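## Task

Pick up the black microphone lying on the table and set it head-up into the holder of the stand that has none, so the holder's jaws clamp its handle. At the end the other microphone must still sit in its own stand's holder and both stands must be upright on the table. Once the black microphone is picked up, letting it drop or slip downward by more than a few centimetres in total may count as failure.

## Robot and tools

Robot: two 6-joint arms, left_arm and right_arm, each ending in a parallel two-finger gripper with a wrist camera. Cameras: cam_high (fixed, looking down over the table), cam_left_wrist, cam_right_wrist, each 896x504.

Frame: all positions and orientations are in the scene frame. Origin sits at table-top height, halfway between the nominal arm bases; +x points out over the table, +y toward left_arm, +z up. Calibrated bases: left_arm at (-0.033, +0.251, +0.006) m, right_arm at (+0.008, -0.237, +0.044) m, both roughly unrotated. Gripper axes: fingers point along its +z, and open and close along its y. end_effector_position is the point between the finger pads, about 1 cm short of the fingertips. Reported poses can be off by a few centimetres, more at long reach.

The 16-number row (used by execute_actions and move): one row covers both arms. Order: left_arm x, y, z, qw, qx, qy, qz, opening, then right_arm x, y, z, qw, qx, qy, qz, opening. x, y, z are an absolute gripper position in metres; the quaternion is an absolute orientation, w first. Both are destinations, not offsets. Opening runs from -1 (closed) to +1 (fully open, 0.094 m). Every row must include all 16 numbers, even if one arm is idle. For an arm that should not move, repeat its last reported pose and the opening it should keep; 0 is a real opening command, not a no-op. To keep an orientation, resend the same quaternion each time instead of copying a drifted reading.

execute_actions(actions, cameras): actions is a list of actions; each action is a list of up to 15 rows, one per 1/30 s step, and a short action holds its last row until step 15. Any gripper target more than 0.6 m from that gripper's current position along any of its own axes gets the action rejected for both arms. An empty list returns the state plus images.

move(target, speed, blend, opening_speed, grip_force, blocking, cameras): drives each gripper in a straight line from its Hand target to the given row, or through a list of up to 15 rows. speed is m/s, 0.002 to 2.9, default 0.25 (turn rate up to twice that in rad/s); one number or one per target. blend (m) rounds corners between listed targets; 0 stops at each. opening_speed (per second on the -1..+1 scale, at least 0.2) makes the fingers change gradually; use it on fragile parts. grip_force is newtons per pad, 10 to 50 (50 is the default at each scene start), one value or one per arm, and it persists; lower forces close much slower. blocking=false returns after about 0.5 s while motion continues; a new move replaces the running one. A move lasts at most 10 s. It does not avoid obstacles or the other arm. Faster moves lag, stray and hit harder. Avoid paths passing close to an arm's own base; route around it.

wait(seconds 0 to 10): lets time run with the last commands held. stop(): brakes a running move. zoom_image(camera, region [x0, y0, x1, y1] in pixels, at most 504 by 504): closer view of that camera's newest image. read_manual(section="licences"): licence text only. finished_scene(scene): ends the current scene, given its number; irreversible.

Results: each arm's end_effector_position and end_effector_quat_wxyz, Hand target (where the arm is actually being sent, possibly short of your command, especially in orientation), Tool commands, Joint positions (last entry is the finger opening in metres), joint velocities (may be omitted when all are within noise), joint torques, and grip_measured on the opening scale. A move adds a "move:" line: done (within 10 mm and 2 degrees), off_target, moving, held (a check blocked a step or the clearance check stopped it) or fault. limits=paced means the command was clipped; limits=held means steps were withheld. Done does not prove nothing was touched.

Control behaviour: orientation commands are clipped to within 40 degrees of the current orientation each step, so big turns need several commands. Friction and gravity can leave the gripper low, short or tilted. Small moves may not happen or may go sideways. After each move, check position and tilt and correct.

Gripping: grip_measured may read about 2.5 mm wide when empty. On a firm grip it reads a few mm under the part's width, more for round or thin parts. Squeeze force rises roughly 1 N per 0.001 below the touch point and jumps to the force limit near 20 N; command about 0.06 below the touch reading (0.11 for round or small parts). To release, command well above grip_measured.

Avoid: hitting the table, stands or fixed gear hard; dropping or letting the microphone slide in the grip; knocking stands over or anything off the table; releasing a part while it moves; grippers, housings or wrist cameras touching each other (the clearance check won't prevent this); closing a gripper on the other arm's fingers; wrist camera cables pressing on things. Loads, stretched-out poses and pushing at unreachable targets heat motors: MOTOR HOT appears at 70 °C; at 85 °C the arm folds and idles until it cools below 65 °C. Loose objects may occasionally be nudged by outside disturbances.

Each tool is called by a JSON object that holds its "name" and its "arguments", one argument or row to a line.

## Session

{"name": "execute_actions", "arguments": {
  "actions": []
}}

Scene clock: 0.00 s.
left_arm: end_effector_position=(+0.3021, +0.1015, +0.4061) grip_measured=+1.000 end_effector_quat_wxyz=(+0.643, -0.103, +0.717, -0.249) | right_arm: end_effector_position=(+0.2557, -0.0478, +0.3217) grip_measured=+1.000 end_effector_quat_wxyz=(+0.486, -0.108, +0.780, +0.379)
Joint positions: left_arm=[-0.592 1.027 1.082 -0.109 -0.357 -0.531 0.094] | right_arm=[0.545 0.749 0.69 -0.195 -0.309 0.446 0.094]
Joint velocities: within noise
Joint torques (N m): no reading
Heat: left arm: 37 °C; right arm: 39 °C.
Hand target: left_arm +0.3012, +0.1021, +0.4095; +0.644, -0.103, +0.715, -0.251 | right_arm +0.2562, -0.0475, +0.3322; +0.497, -0.110, +0.771, +0.383
Tool commands: left_gripper/opening=+1.0 right_gripper/opening=+1.0

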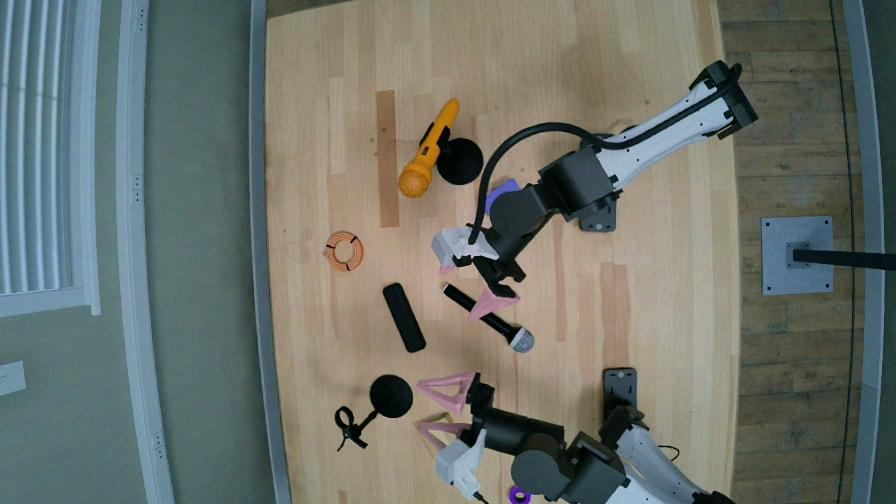

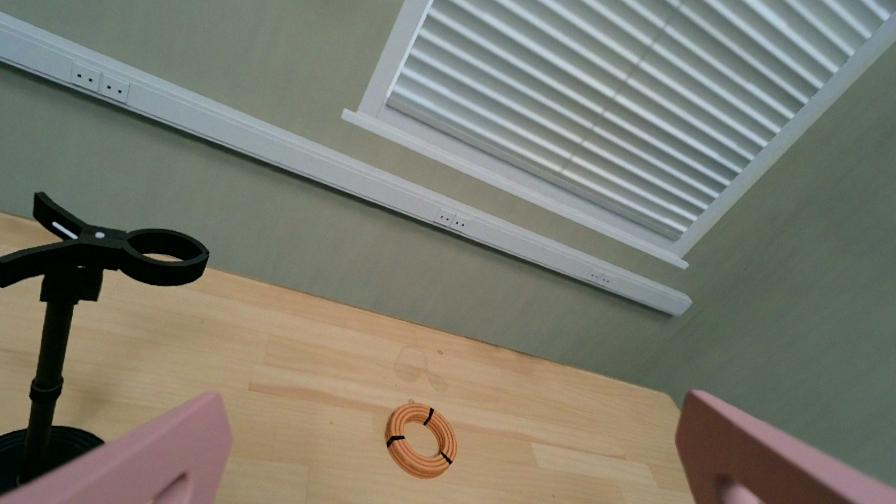

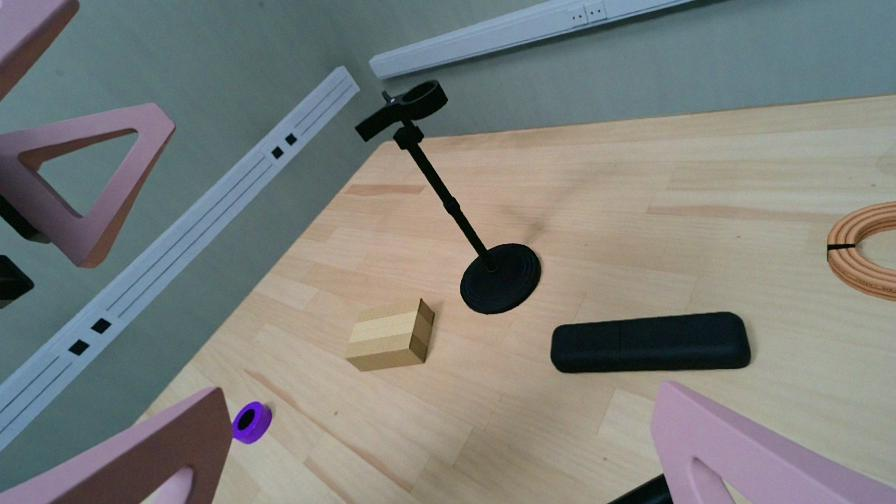

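{"name": "zoom_image", "arguments": {
  "camera": "cam_left_wrist",
  "region": [0, 150, 300, 504]
}}

{"name": "zoom_image", "arguments": {
  "camera": "cam_high",
  "region": [310, 260, 560, 480]
}}

{"name": "zoom_image", "arguments": {
  "camera": "cam_high",
  "region": [370, 70, 550, 220]
}}

{"name": "zoom_image", "arguments": {
  "camera": "cam_right_wrist",
  "region": [330, 50, 580, 330]
}}

Scaled by 1.424 from the camera's 896x504 image, which has a finer 1280x720 frame.

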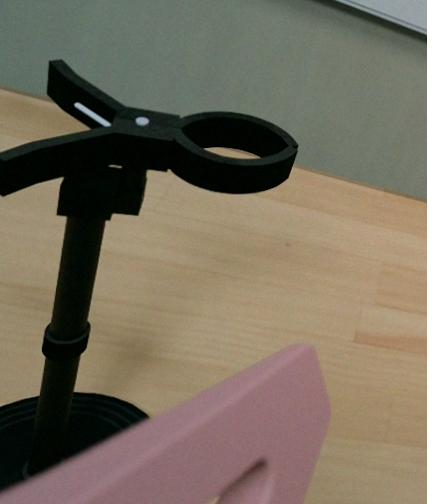

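Scaled by 2.016 from the camera's 896x504 image, which has a finer 1280x720 frame.

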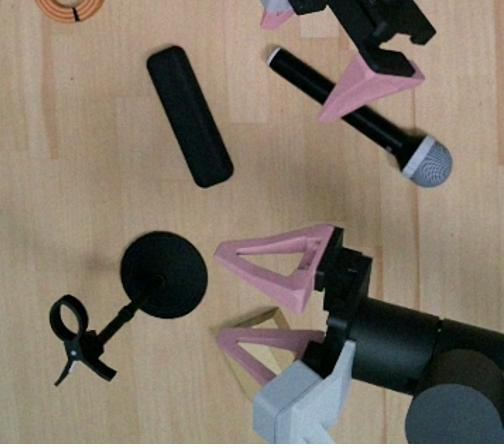

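Scaled by 2.800 from the camera's 896x504 image, which has a finer 1280x720 frame.

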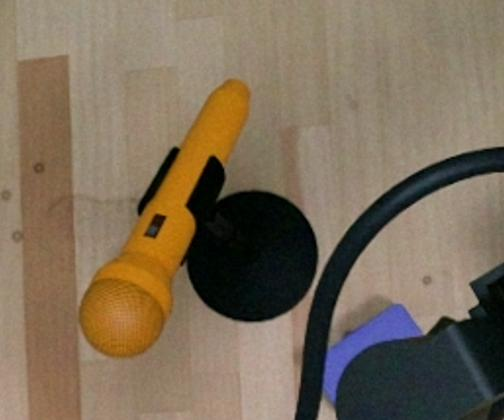

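Scaled by 1.800 from the camera's 896x504 image, which has a finer 1280x720 frame.

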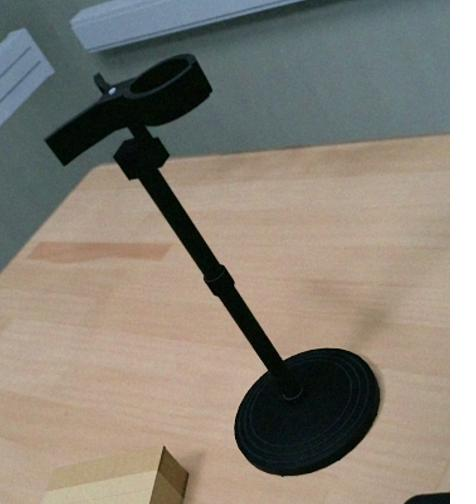

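{"name": "move", "arguments": {
  "target": [0.33, 0.254, 0.22, 0.7071, 0, 0.7071, 0, 1, 0.22, -0.17, 0.30, 0.4339, -0.3034, 0.8335, 0.1579, 1],
  "cameras": ["all"]
}}

Scene clock: 119.27 s.
left_arm: end_effector_position=(+0.3311, +0.2521, +0.2263) grip_measured=+1.000 end_effector_quat_wxyz=(+0.710, -0.003, +0.704, -0.004) | right_arm: end_effector_position=(+0.2173, -0.1704, +0.2864) grip_measured=+1.000 end_effector_quat_wxyz=(+0.418, -0.296, +0.844, +0.162)
Joint positions: left_arm=[0.002 1.098 0.315 0.793 0.01 -0.01 0.094] | right_arm=[-0.166 0.774 0.971 -1.097 -0.7 -0.649 0.094]
Joint torques (N m): left_arm=[0.85 -1.89 7.25 2.22 0.06 0.07] | right_arm=[-0.53 1.17 10.1 1.42 -0.47 -0.15]
Heat: left arm: 45 °C; right arm: 47 °C.
Hand target: left_arm +0.3300, +0.2540, +0.2200; +0.707, +0.000, +0.707, +0.000 | right_arm +0.2196, -0.1699, +0.2998; +0.434, -0.303, +0.834, +0.158
Off the commanded pose: left_arm 0.007 m, 1 deg | right_arm 0.014 m, 2 deg.
move: off_target (right_arm)
camera_calibration:
cam_left_wrist: T_world_to_cam=[[0.010045, -0.999839, 0.0148681, 0.244504], [-0.431841, -0.0177484, -0.901775, 0.386781], [0.901894, 0.00263773, -0.43195, -0.112789], [0, 0, 0, 1]] pos_world=[0.266296, 0.251627, 0.296434]
cam_right_wrist: T_world_to_cam=[[0.637545, -0.770324, -0.0116827, -0.267956], [-0.67765, -0.553501, -0.484177, 0.230632], [0.366507, 0.316601, -0.874892, 0.310014], [0, 0, 0, 1]] pos_world=[0.2135, -0.176908, 0.379765]

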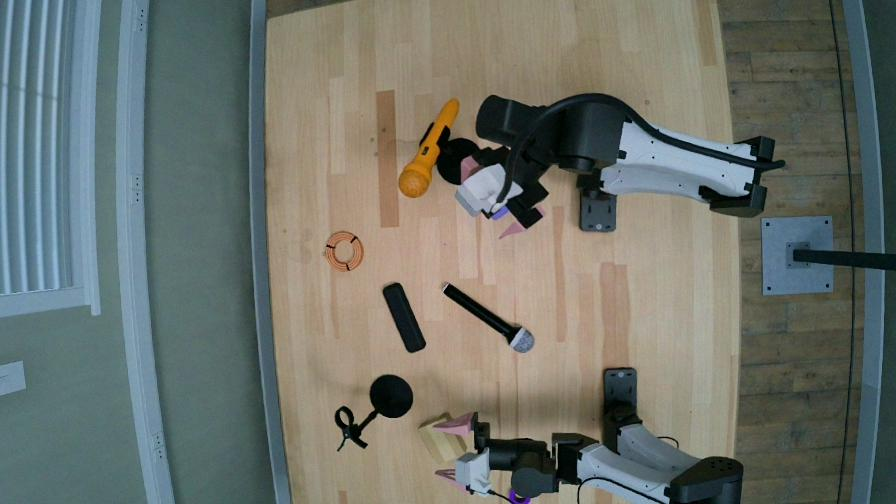

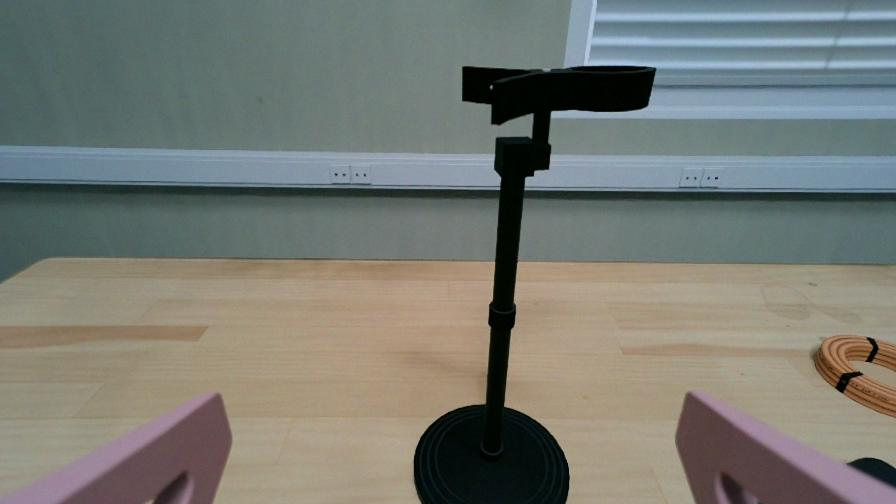

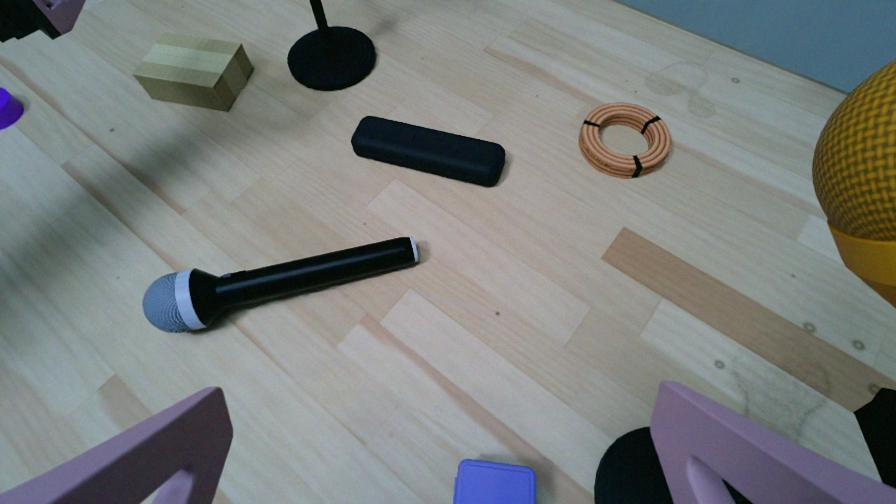

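{"name": "move", "arguments": {
  "target": [0.41, 0.216, 0.10, 0.7071, 0, 0.7071, 0, 0.3, 0.22, -0.17, 0.30, 0.4339, -0.3034, 0.8335, 0.1579, 1],
  "cameras": ["cam_left_wrist","cam_high"]
}}

Scene clock: 136.53 s.
left_arm: end_effector_position=(+0.4059, +0.2180, +0.0888) grip_measured=+0.301 end_effector_quat_wxyz=(+0.681, +0.001, +0.732, -0.001) | right_arm: end_effector_position=(+0.2173, -0.1704, +0.2864) grip_measured=+1.000 end_effector_quat_wxyz=(+0.418, -0.296, +0.844, +0.162)
Joint positions: left_arm=[-0.127 2.049 0.444 1.531 -0.118 -0.009 0.061] | right_arm=[-0.166 0.774 0.971 -1.097 -0.701 -0.65 0.094]
Joint torques (N m): left_arm=[-0.43 -6.02 5.52 2.65 -0.13 0.06] | right_arm=[-0.55 1.2 10.09 1.42 -0.47 -0.14]
Heat: left arm: 47 °C; right arm: 45 °C.
Hand target: left_arm +0.4097, +0.2161, +0.1002; +0.700, +0.000, +0.715, +0.000 | right_arm +0.2197, -0.1700, +0.2999; +0.434, -0.304, +0.833, +0.158
Off the commanded pose: left_arm 0.012 m, 4 deg | right_arm 0.014 m, 2 deg.
joint sent to its limit (left arm) — joint 4 (wrist pitch), upper limit. The joint targets still meet the commanded pose.
move: off_target (left_arm, right_arm)
camera_calibration:
cam_left_wrist: T_world_to_cam=[[0.00898878, -0.999947, 0.00492908, 0.212993], [-0.504154, -0.00878879, -0.863569, 0.318543], [0.863567, 0.00527742, -0.504206, -0.218105], [0, 0, 0, 1]] pos_world=[0.347029, 0.216933, 0.164064]
Images, in order (width x height): cam_high 896x504, cam_left_wrist 896x504.

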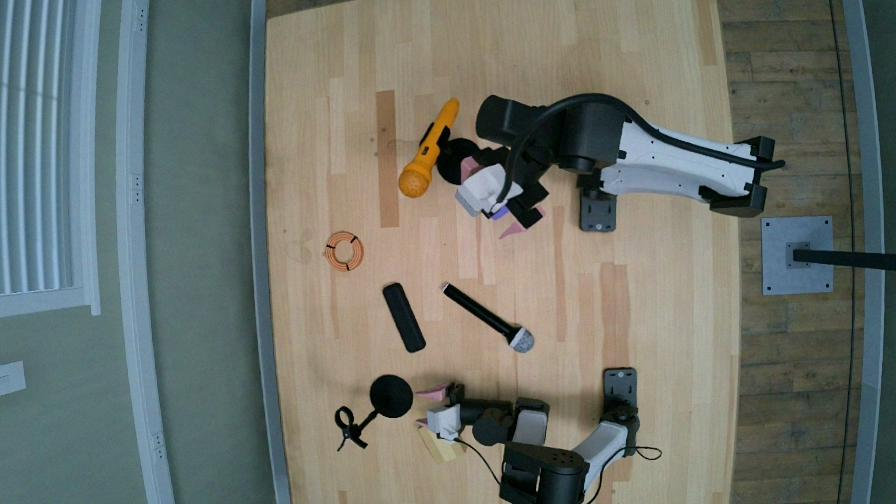

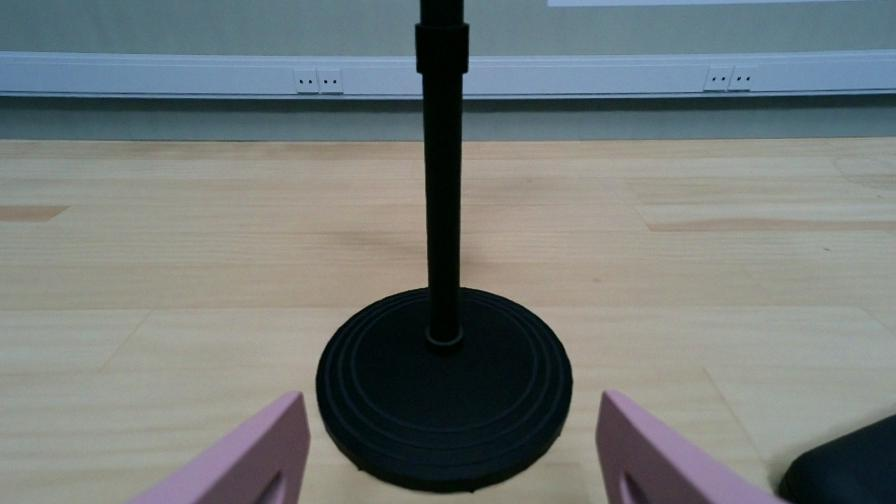

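{"name": "move", "arguments": {
  "target": [0.522, 0.2165, 0.10, 0.7071, 0, 0.7071, 0, 0.3, 0.22, -0.17, 0.30, 0.4339, -0.3034, 0.8335, 0.1579, 1],
  "speed": 0.15,
  "cameras": ["cam_left_wrist"]
}}

Scene clock: 143.53 s.
left_arm: end_effector_position=(+0.5168, +0.2138, +0.1047) grip_measured=+0.301 end_effector_quat_wxyz=(+0.711, -0.003, +0.703, -0.004) | right_arm: end_effector_position=(+0.2172, -0.1703, +0.2864) grip_measured=+1.000 end_effector_quat_wxyz=(+0.418, -0.296, +0.844, +0.162)
Joint positions: left_arm=[-0.104 2.248 0.923 1.336 -0.097 -0.009 0.061] | right_arm=[-0.166 0.774 0.971 -1.098 -0.701 -0.65 0.094]
Joint torques (N m): left_arm=[0.79 -8.59 8.08 1.92 0.05 0.08] | right_arm=[-0.55 1.18 10.1 1.42 -0.47 -0.14]
Heat: left arm: 48 °C; right arm: 45 °C.
Hand target: left_arm +0.5217, +0.2165, +0.1001; +0.707, +0.000, +0.707, +0.000 | right_arm +0.2196, -0.1699, +0.2998; +0.434, -0.303, +0.834, +0.158
Off the commanded pose: left_arm 0.008 m, 1 deg | right_arm 0.014 m, 2 deg.
move: off_target (right_arm)
camera_calibration:
cam_left_wrist: T_world_to_cam=[[0.0104407, -0.999824, 0.0155726, 0.205748], [-0.430134, -0.0185496, -0.902575, 0.356135], [0.902705, 0.00272516, -0.430252, -0.333287], [0, 0, 0, 1]] pos_world=[0.451898, 0.213227, 0.174836]
Images, in order (width x height): cam_left_wrist 896x504.

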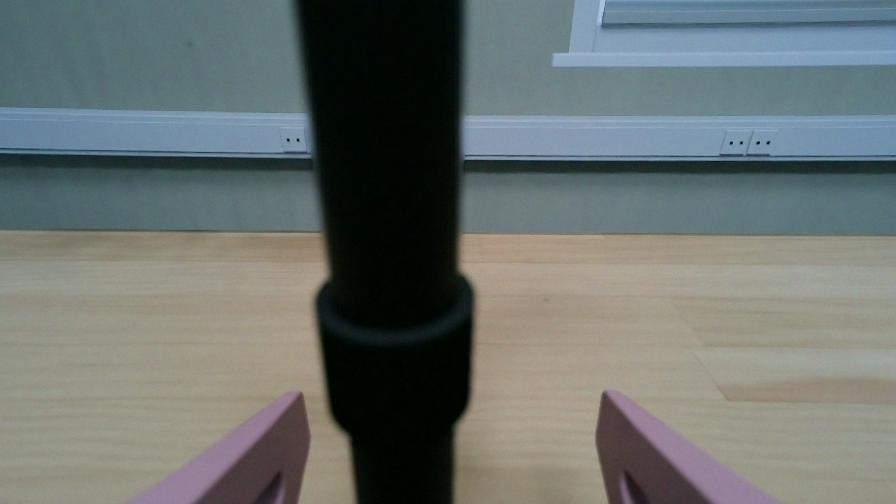

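{"name": "move", "arguments": {
  "target": [
    [0.522, 0.224, 0.098, 0.7071, 0, 0.7071, 0, 0.3, 0.22, -0.17, 0.30, 0.4339, -0.3034, 0.8335, 0.1579, 1],
    [0.522, 0.224, 0.098, 0.7071, 0, 0.7071, 0, -0.95, 0.22, -0.17, 0.30, 0.4339, -0.3034, 0.8335, 0.1579, 1]
  ],
  "speed": 0.15,
  "opening_speed": 0.5,
  "cameras": ["cam_left_wrist"]
}}

Scene clock: 155.30 s.
left_arm: end_effector_position=(+0.5174, +0.2201, +0.1012) grip_measured=-0.791 end_effector_quat_wxyz=(+0.709, +0.003, +0.706, -0.003) | right_arm: end_effector_position=(+0.2172, -0.1703, +0.2864) grip_measured=+1.000 end_effector_quat_wxyz=(+0.418, -0.296, +0.844, +0.162)
Joint positions: left_arm=[-0.084 2.255 0.923 1.336 -0.068 0 0.01] | right_arm=[-0.166 0.774 0.971 -1.098 -0.701 -0.65 0.094]
Joint torques (N m): left_arm=[0.7 -8.59 7.84 2.01 -0.07 0.01] | right_arm=[-0.55 1.17 10.09 1.42 -0.47 -0.14]
Heat: left arm: 46 °C; right arm: 44 °C.
Hand target: left_arm +0.5218, +0.2241, +0.0981; +0.707, +0.000, +0.707, +0.000 | right_arm +0.2196, -0.1700, +0.2998; +0.434, -0.303, +0.833, +0.158
Off the commanded pose: left_arm 0.007 m, 1 deg | right_arm 0.014 m, 2 deg.
move: off_target (right_arm)
camera_calibration:
cam_left_wrist: T_world_to_cam=[[0.00218566, -0.999982, 0.0056068, 0.217371], [-0.436344, -0.00599858, -0.89976, 0.353438], [0.899777, -0.000479929, -0.436349, -0.332459], [0, 0, 0, 1]] pos_world=[0.452885, 0.219328, 0.171722]
Images, in order (width x height): cam_left_wrist 896x504.

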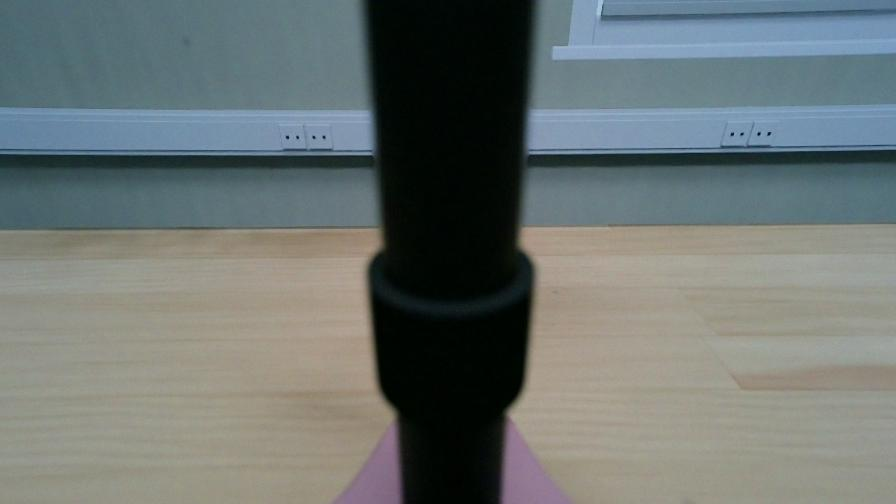

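{"name": "move", "arguments": {
  "target": [
    [0.522, 0.224, 0.098, 0.7071, 0, 0.7071, 0, 0.2, 0.22, -0.17, 0.30, 0.4339, -0.3034, 0.8335, 0.1579, 1],
    [0.522, 0.224, 0.098, 0.6830, 0.1830, 0.6830, -0.1830, 0.2, 0.22, -0.17, 0.30, 0.4339, -0.3034, 0.8335, 0.1579, 1],
    [0.522, 0.224, 0.098, 0.6830, 0.1830, 0.6830, -0.1830, -0.95, 0.22, -0.17, 0.30, 0.4339, -0.3034, 0.8335, 0.1579, 1]
  ],
  "speed": 0.2,
  "opening_speed": 0.7,
  "cameras": ["cam_left_wrist","cam_high"]
}}

Scene clock: 186.33 s.
left_arm: end_effector_position=(+0.5154, +0.2172, +0.1014) grip_measured=-0.782 end_effector_quat_wxyz=(+0.683, +0.194, +0.678, -0.190) | right_arm: end_effector_position=(+0.2172, -0.1703, +0.2864) grip_measured=+1.000 end_effector_quat_wxyz=(+0.418, -0.296, +0.844, +0.162)
Joint positions: left_arm=[0.136 2.309 1.049 1.267 0.692 0.003 0.01] | right_arm=[-0.166 0.774 0.971 -1.098 -0.701 -0.65 0.094]
Joint torques (N m): left_arm=[0.58 -9.28 8.24 1.79 -0.23 -0.02] | right_arm=[-0.55 1.17 10.11 1.42 -0.47 -0.14]
Heat: left arm: 46 °C; right arm: 45 °C.
Hand target: left_arm +0.5216, +0.2240, +0.0981; +0.683, +0.183, +0.683, -0.183 | right_arm +0.2196, -0.1700, +0.2998; +0.434, -0.303, +0.833, +0.158
Off the commanded pose: left_arm 0.010 m, 2 deg | right_arm 0.014 m, 2 deg.
move: off_target (right_arm)
camera_calibration:
cam_left_wrist: T_world_to_cam=[[-0.512712, -0.858558, -0.00223025, 0.450021], [-0.372212, 0.224617, -0.900558, 0.269727], [0.773682, -0.460897, -0.434729, -0.165832], [0, 0, 0, 1]] pos_world=[0.459429, 0.249352, 0.171817]
Images, in order (width x height): cam_high 896x504, cam_left_wrist 896x504.

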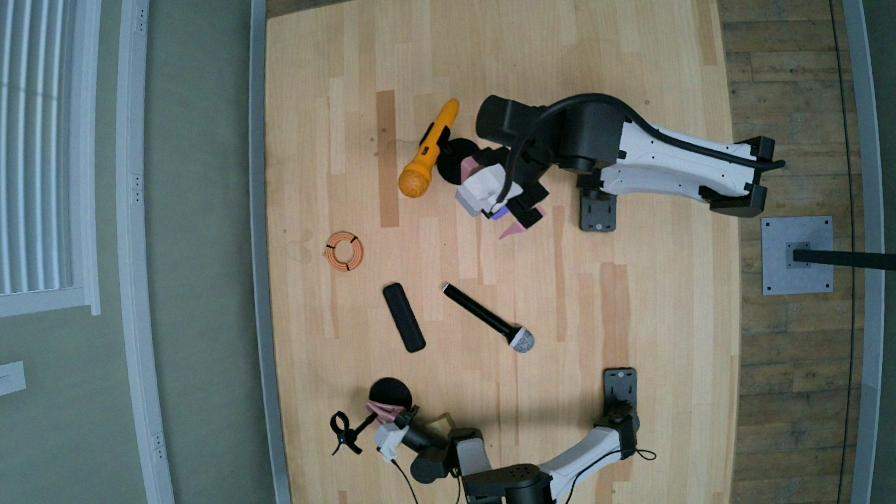

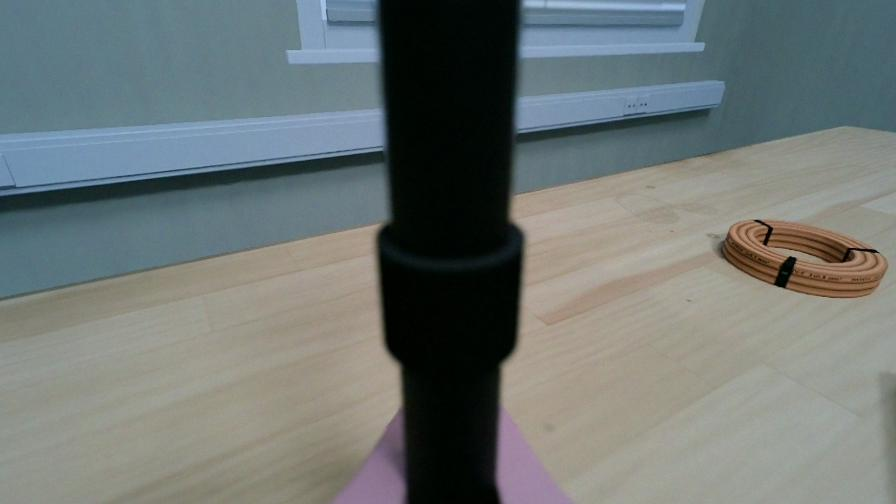

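{"name": "move", "arguments": {
  "target": [
    [0.515, 0.222, 0.17, 0.6830, 0.1830, 0.6830, -0.1830, -0.95, 0.22, -0.17, 0.30, 0.4339, -0.3034, 0.8335, 0.1579, 1],
    [0.38, 0.20, 0.17, 0.7044, 0.0616, 0.7044, -0.0616, -0.95, 0.22, -0.17, 0.30, 0.4339, -0.3034, 0.8335, 0.1579, 1],
    [0.35, 0.14, 0.17, 0.7044, -0.0616, 0.7044, 0.0616, -0.95, 0.22, -0.17, 0.30, 0.4339, -0.3034, 0.8335, 0.1579, 1]
  ],
  "speed": 0.15,
  "blend": 0.02,
  "cameras": ["cam_left_wrist","cam_high","cam_right_wrist"]
}}

Scene clock: 196.83 s.
left_arm: end_effector_position=(+0.3437, +0.1447, +0.1499) grip_measured=-0.783 end_effector_quat_wxyz=(+0.681, -0.042, +0.727, +0.076) | right_arm: end_effector_position=(+0.2172, -0.1703, +0.2864) grip_measured=+1.000 end_effector_quat_wxyz=(+0.418, -0.296, +0.844, +0.162)
Joint positions: left_arm=[-0.589 1.652 0.384 1.185 -0.749 -0.003 0.01] | right_arm=[-0.166 0.774 0.971 -1.098 -0.701 -0.65 0.094]
Joint torques (N m): left_arm=[-0.28 -5.01 9.36 2.48 -0.21 -0.01] | right_arm=[-0.55 1.2 10.09 1.42 -0.48 -0.14]
Heat: left arm: 46 °C; right arm: 45 °C.
Hand target: left_arm +0.3491, +0.1404, +0.1697; +0.704, -0.062, +0.705, +0.061 | right_arm +0.2196, -0.1700, +0.2998; +0.434, -0.303, +0.833, +0.158
Off the commanded pose: left_arm 0.022 m, 5 deg | right_arm 0.014 m, 2 deg.
move: off_target (left_arm, right_arm)
camera_calibration:
cam_left_wrist: T_world_to_cam=[[0.17531, -0.983311, -0.0486339, 0.0882924], [-0.492958, -0.0449123, -0.868893, 0.341423], [0.852208, 0.1763, -0.492604, -0.155757], [0, 0, 0, 1]] pos_world=[0.285565, 0.129613, 0.224228]
cam_right_wrist: T_world_to_cam=[[0.638133, -0.769835, -0.0118948, -0.267772], [-0.67737, -0.554009, -0.483987, 0.230349], [0.366, 0.316905, -0.874994, 0.310131], [0, 0, 0, 1]] pos_world=[0.213397, -0.176806, 0.379664]

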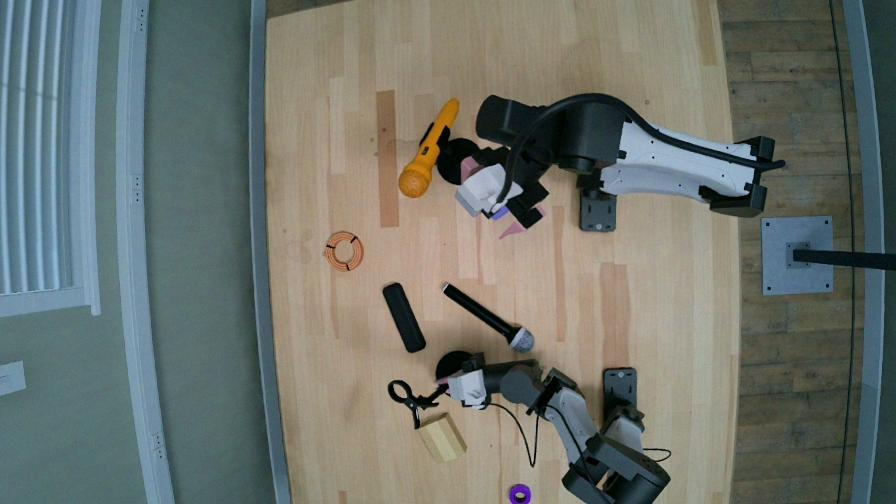

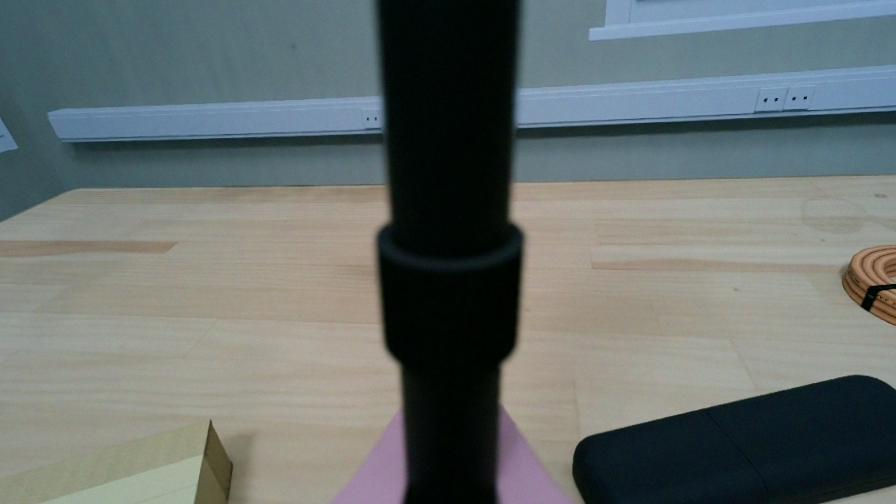

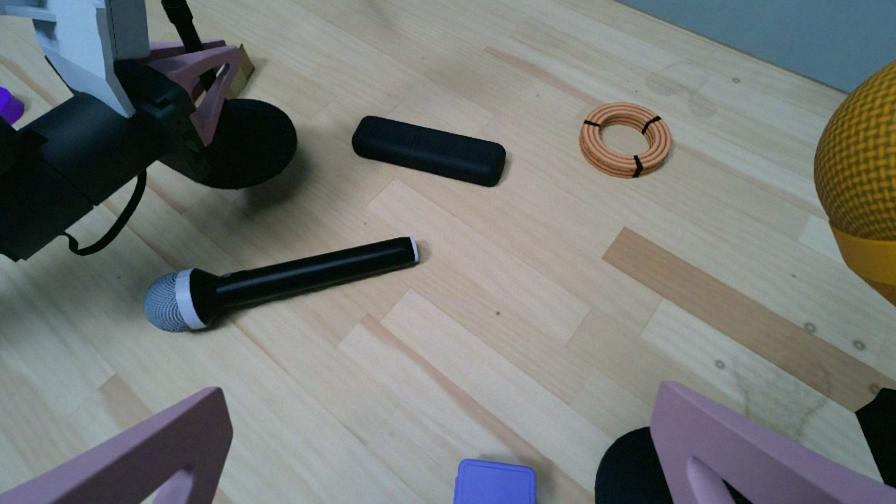

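{"name": "move", "arguments": {
  "target": [
    [0.345, 0.118, 0.15, 0.7236, -0.0480, 0.6867, 0.0506, -0.95, 0.22, -0.17, 0.30, 0.4339, -0.3034, 0.8335, 0.1579, 1],
    [0.345, 0.118, 0.12, 0.7236, -0.0480, 0.6867, 0.0506, -0.95, 0.22, -0.17, 0.30, 0.4339, -0.3034, 0.8335, 0.1579, 1]
  ],
  "speed": 0.12,
  "cameras": ["cam_left_wrist","cam_high","cam_right_wrist"]
}}

Scene clock: 214.13 s.
left_arm: end_effector_position=(+0.3415, +0.1230, +0.1036) grip_measured=-0.783 end_effector_quat_wxyz=(+0.687, -0.028, +0.723, +0.071) | right_arm: end_effector_position=(+0.2172, -0.1703, +0.2864) grip_measured=+1.000 end_effector_quat_wxyz=(+0.418, -0.296, +0.844, +0.162)
Joint positions: left_arm=[-0.652 1.972 0.384 1.523 -0.785 0.019 0.01] | right_arm=[-0.166 0.774 0.971 -1.098 -0.701 -0.65 0.094]
Joint torques (N m): left_arm=[-0.59 -6.28 6.08 2.59 -0.14 -0.12] | right_arm=[-0.55 1.18 10.1 1.42 -0.48 -0.14]
Heat: left arm: 47 °C; right arm: 45 °C.
Hand target: left_arm +0.3446, +0.1183, +0.1199; +0.708, -0.050, +0.702, +0.051 | right_arm +0.2196, -0.1700, +0.2998; +0.434, -0.303, +0.833, +0.158
Off the commanded pose: left_arm 0.018 m, 7 deg | right_arm 0.014 m, 2 deg.
joint sent to its limit (left arm) — joint 4 (wrist pitch), upper limit. The joint targets still meet the commanded pose.
move: off_target (left_arm, right_arm)
camera_calibration:
cam_left_wrist: T_world_to_cam=[[0.148099, -0.98717, -0.059679, 0.0760983], [-0.482749, -0.0194931, -0.875542, 0.293278], [0.863145, 0.158476, -0.479443, -0.175807], [0, 0, 0, 1]] pos_world=[0.282057, 0.1087, 0.177029]
cam_right_wrist: T_world_to_cam=[[0.638133, -0.769835, -0.0118948, -0.267772], [-0.67737, -0.554009, -0.483987, 0.230349], [0.366, 0.316905, -0.874994, 0.310131], [0, 0, 0, 1]] pos_world=[0.213397, -0.176806, 0.379664]

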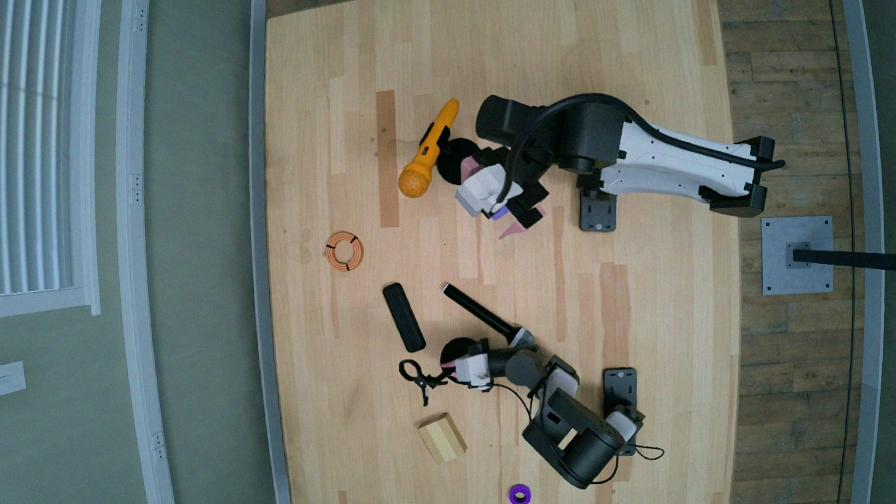

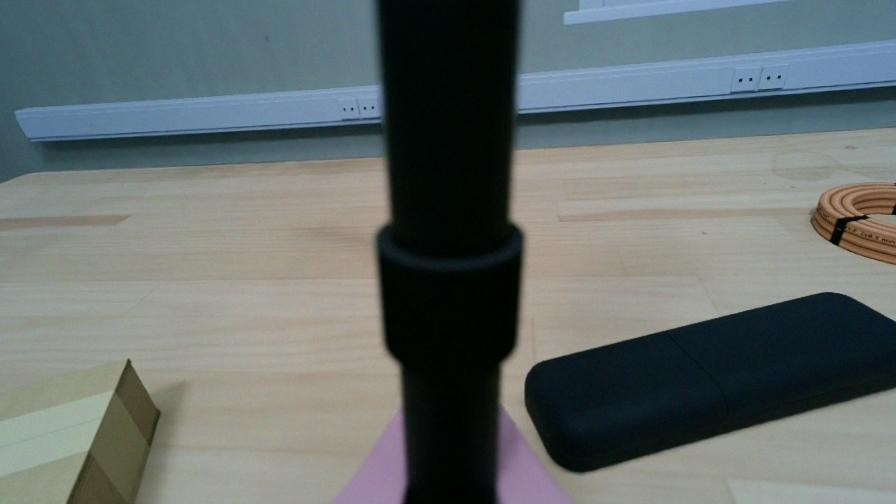

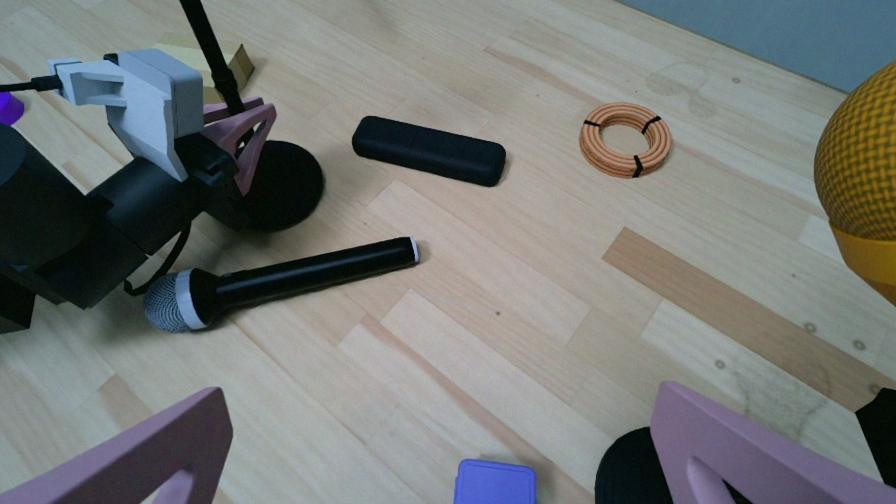

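{"name": "move", "arguments": {
  "target": [0.345, 0.118, 0.108, 0.7236, -0.0480, 0.6867, 0.0506, -0.95, 0.22, -0.17, 0.30, 0.4339, -0.3034, 0.8335, 0.1579, 1],
  "speed": 0.08,
  "cameras": ["cam_high","cam_right_wrist"]
}}

Scene clock: 219.63 s.
left_arm: end_effector_position=(+0.3412, +0.1242, +0.0982) grip_measured=-0.783 end_effector_quat_wxyz=(+0.685, -0.038, +0.724, +0.070) | right_arm: end_effector_position=(+0.2172, -0.1703, +0.2864) grip_measured=+1.000 end_effector_quat_wxyz=(+0.418, -0.296, +0.844, +0.162)
Joint positions: left_arm=[-0.655 1.994 0.388 1.53 -0.801 -0.006 0.01] | right_arm=[-0.166 0.774 0.971 -1.098 -0.701 -0.65 0.094]
Joint torques (N m): left_arm=[-0.4 -5.27 5.89 2.47 -0.09 -0.11] | right_arm=[-0.55 1.18 10.1 1.42 -0.47 -0.14]
Heat: left arm: 48 °C; right arm: 45 °C.
Hand target: left_arm +0.3447, +0.1182, +0.1082; +0.701, -0.053, +0.710, +0.052 | right_arm +0.2196, -0.1700, +0.2998; +0.434, -0.303, +0.833, +0.158
Off the commanded pose: left_arm 0.012 m, 7 deg | right_arm 0.014 m, 2 deg.
joint sent to its limit (left arm) — joint 4 (wrist pitch), upper limit. The joint targets are off in orientation, not in position.
move: off_target (left_arm, right_arm)
camera_calibration:
cam_right_wrist: T_world_to_cam=[[0.638133, -0.769835, -0.0118948, -0.267772], [-0.67737, -0.554009, -0.483987, 0.230349], [0.366, 0.316905, -0.874994, 0.310131], [0, 0, 0, 1]] pos_world=[0.213397, -0.176806, 0.379664]
Images, in order (width x height): cam_high 896x504, cam_right_wrist 896x504.

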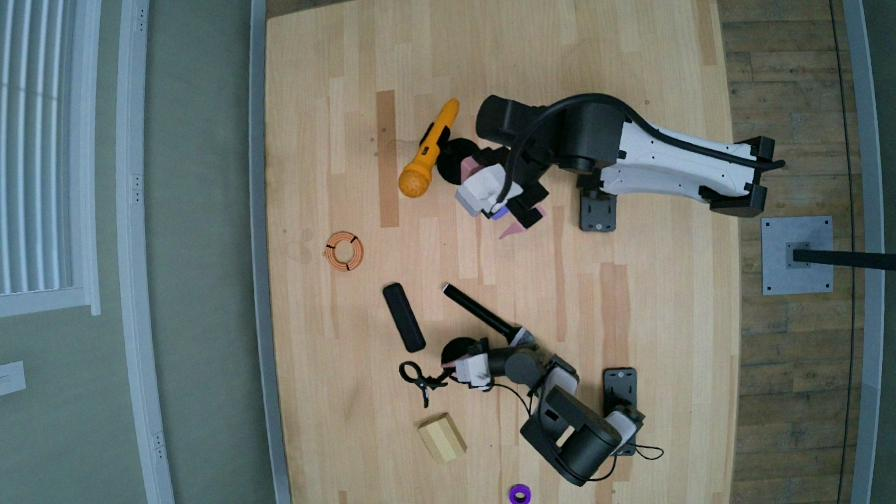

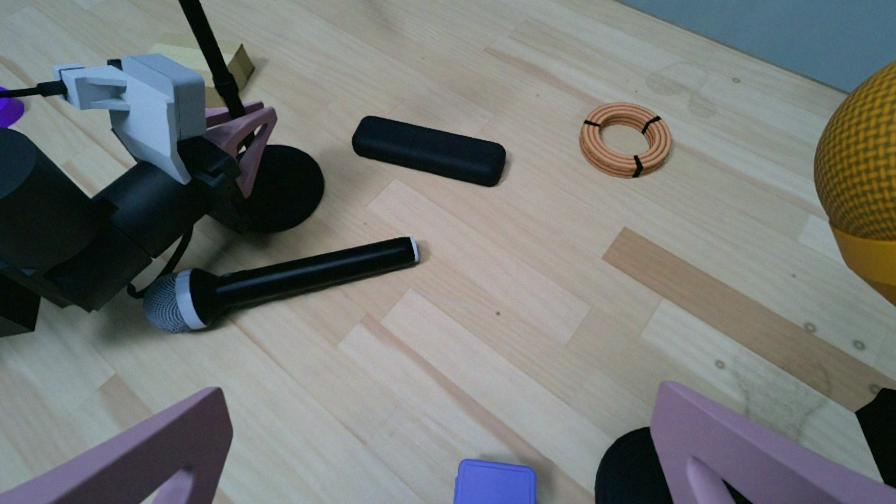

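{"name": "move", "arguments": {
  "target": [0.345, 0.118, 0.104, 0.7236, -0.0480, 0.6867, 0.0506, 0.3, 0.22, -0.17, 0.30, 0.4339, -0.3034, 0.8335, 0.1579, 1],
  "speed": 0.05,
  "opening_speed": 0.4,
  "cameras": ["cam_high","cam_right_wrist","cam_left_wrist"]
}}

Scene clock: 225.97 s.
left_arm: end_effector_position=(+0.3419, +0.1247, +0.0946) grip_measured=+0.299 end_effector_quat_wxyz=(+0.682, -0.042, +0.726, +0.072) | right_arm: end_effector_position=(+0.2172, -0.1703, +0.2864) grip_measured=+1.000 end_effector_quat_wxyz=(+0.418, -0.296, +0.844, +0.162)
Joint positions: left_arm=[-0.655 2.009 0.394 1.53 -0.809 -0.014 0.061] | right_arm=[-0.166 0.774 0.971 -1.098 -0.701 -0.65 0.094]
Joint torques (N m): left_arm=[-0.44 -5.55 5.44 2.46 -0.05 -0.08] | right_arm=[-0.54 1.2 10.1 1.43 -0.47 -0.14]
Heat: left arm: 49 °C; right arm: 45 °C.
Hand target: left_arm +0.3448, +0.1182, +0.1042; +0.698, -0.054, +0.712, +0.052 | right_arm +0.2196, -0.1700, +0.2998; +0.434, -0.303, +0.833, +0.158
Off the commanded pose: left_arm 0.012 m, 7 deg | right_arm 0.014 m, 2 deg.
joint sent to its limit (left arm) — joint 4 (wrist pitch), upper limit. The joint targets are off in orientation, not in position.
move: off_target (left_arm, right_arm)
camera_calibration:
cam_left_wrist: T_world_to_cam=[[0.169544, -0.984606, -0.0424901, 0.067899], [-0.490525, -0.0469143, -0.870163, 0.291193], [0.854775, 0.168373, -0.490928, -0.178104], [0, 0, 0, 1]] pos_world=[0.283564, 0.110503, 0.168834]
cam_right_wrist: T_world_to_cam=[[0.638133, -0.769835, -0.0118948, -0.267772], [-0.67737, -0.554009, -0.483987, 0.230349], [0.366, 0.316905, -0.874994, 0.310131], [0, 0, 0, 1]] pos_world=[0.213397, -0.176806, 0.379664]

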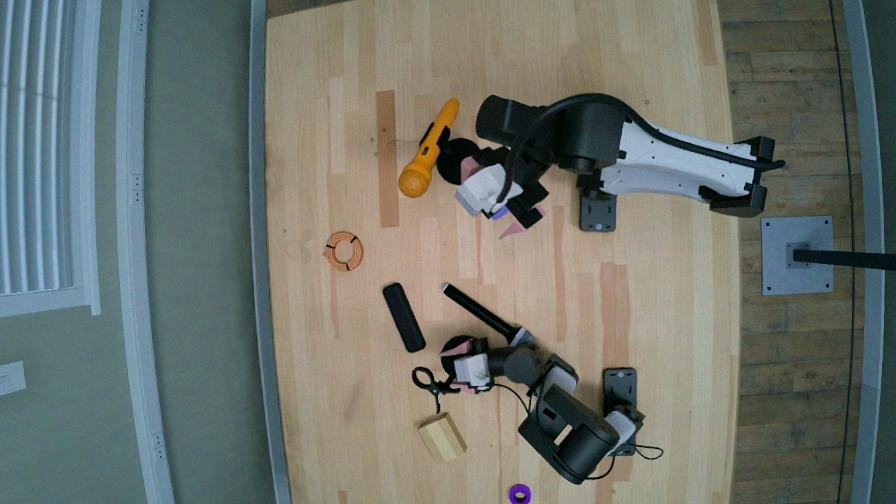

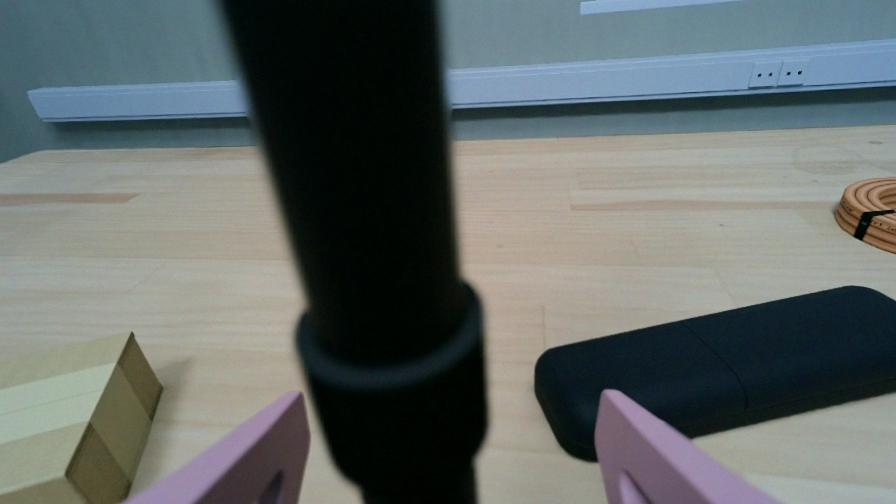

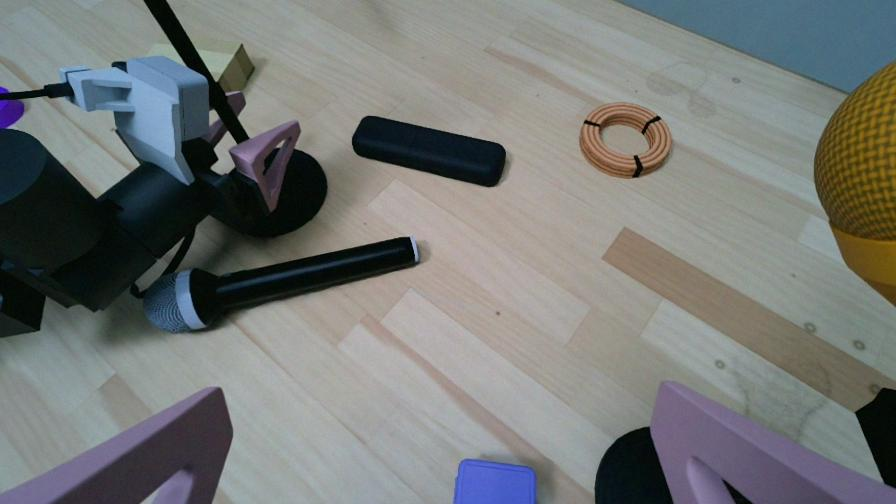

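{"name": "move", "arguments": {
  "target": [
    [0.26, 0.108, 0.110, 0.7044, -0.0616, 0.7044, 0.0616, 0.3, 0.22, -0.17, 0.30, 0.4339, -0.3034, 0.8335, 0.1579, 1],
    [0.235, 0.14, 0.17, 0.7071, 0, 0.7071, 0, 0.3, 0.22, -0.17, 0.30, 0.4339, -0.3034, 0.8335, 0.1579, 1],
    [0.22, 0.18, 0.24, 0.6964, 0.1228, 0.6964, -0.1228, 1, 0.22, -0.17, 0.30, 0.4339, -0.3034, 0.8335, 0.1579, 1]
  ],
  "speed": 0.15,
  "blend": 0.015,
  "cameras": ["cam_high","cam_right_wrist","cam_left_wrist"]
}}

Scene clock: 245.97 s.
left_arm: end_effector_position=(+0.2200, +0.1791, +0.2292) grip_measured=+0.999 end_effector_quat_wxyz=(+0.693, +0.123, +0.700, -0.123) | right_arm: end_effector_position=(+0.2172, -0.1703, +0.2864) grip_measured=+1.000 end_effector_quat_wxyz=(+0.418, -0.296, +0.844, +0.162)
Joint positions: left_arm=[-0.14 0.284 0.196 0.079 0.216 0.001 0.094] | right_arm=[-0.166 0.774 0.971 -1.098 -0.701 -0.65 0.094]
Joint torques (N m): left_arm=[0.9 1.95 12.89 1.95 0.08 0.01] | right_arm=[-0.55 1.18 10.1 1.42 -0.47 -0.14]
Heat: left arm: 51 °C; right arm: 46 °C.
Hand target: left_arm +0.2197, +0.1801, +0.2399; +0.697, +0.123, +0.696, -0.123 | right_arm +0.2196, -0.1700, +0.2998; +0.434, -0.303, +0.833, +0.158
Off the commanded pose: left_arm 0.011 m, 1 deg | right_arm 0.014 m, 2 deg.
move: off_target (left_arm, right_arm); target 3's new opening was sent with left_arm's hand 0.011 m and 1 deg from that target
camera_calibration:
cam_left_wrist: T_world_to_cam=[[-0.331983, -0.943263, 0.00644109, 0.239547], [-0.424951, 0.143459, -0.893777, 0.307995], [0.842143, -0.299456, -0.448466, 0.0599306], [0, 0, 0, 1]] pos_world=[0.159938, 0.199718, 0.300613]
cam_right_wrist: T_world_to_cam=[[0.638133, -0.769835, -0.0118948, -0.267772], [-0.67737, -0.554009, -0.483987, 0.230349], [0.366, 0.316905, -0.874994, 0.310131], [0, 0, 0, 1]] pos_world=[0.213397, -0.176806, 0.379664]

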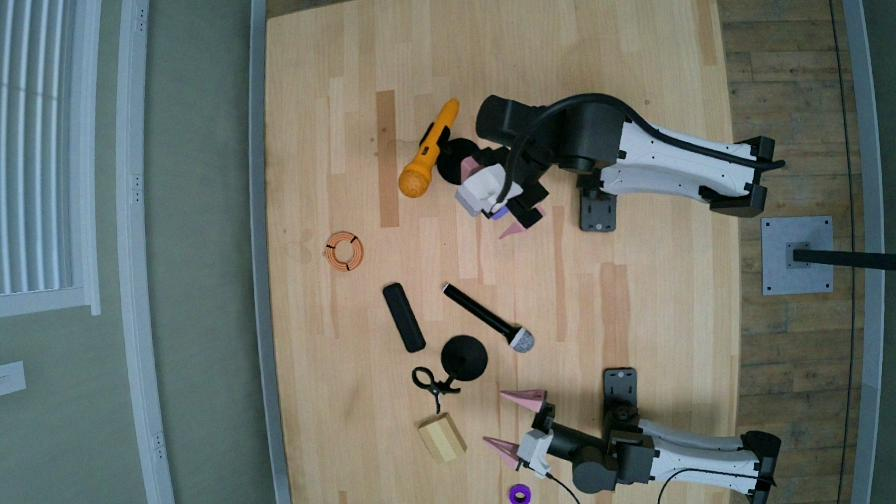

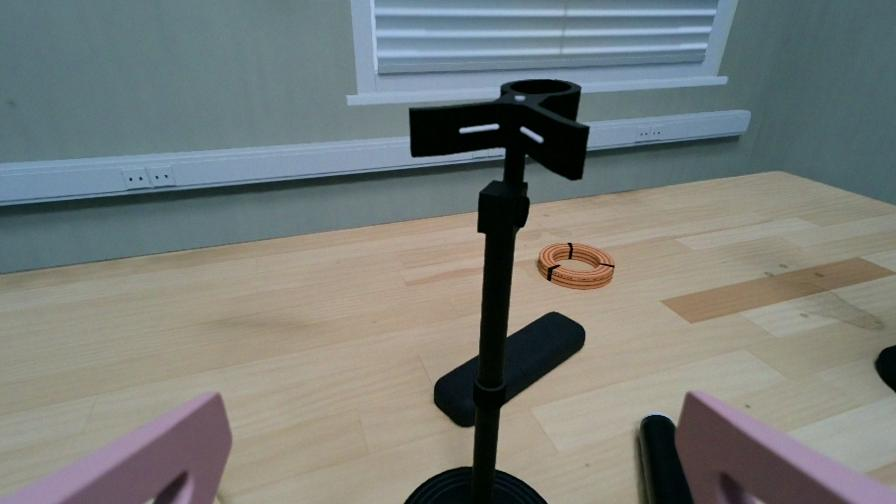

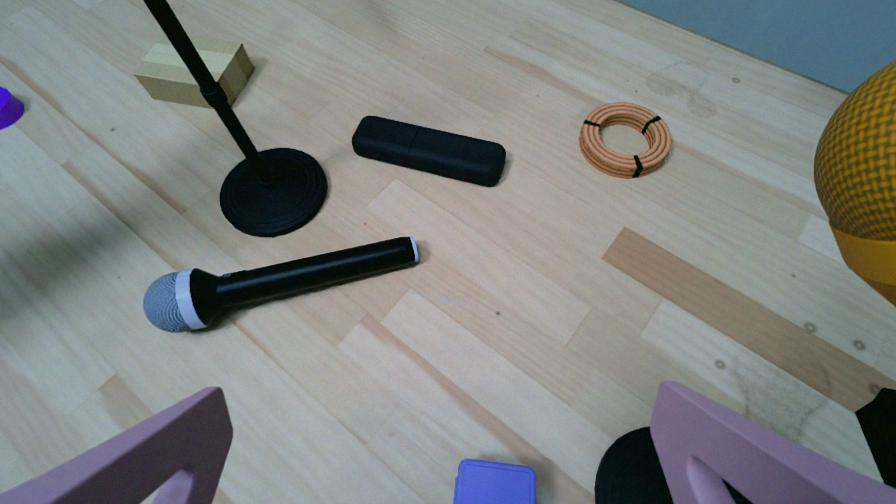

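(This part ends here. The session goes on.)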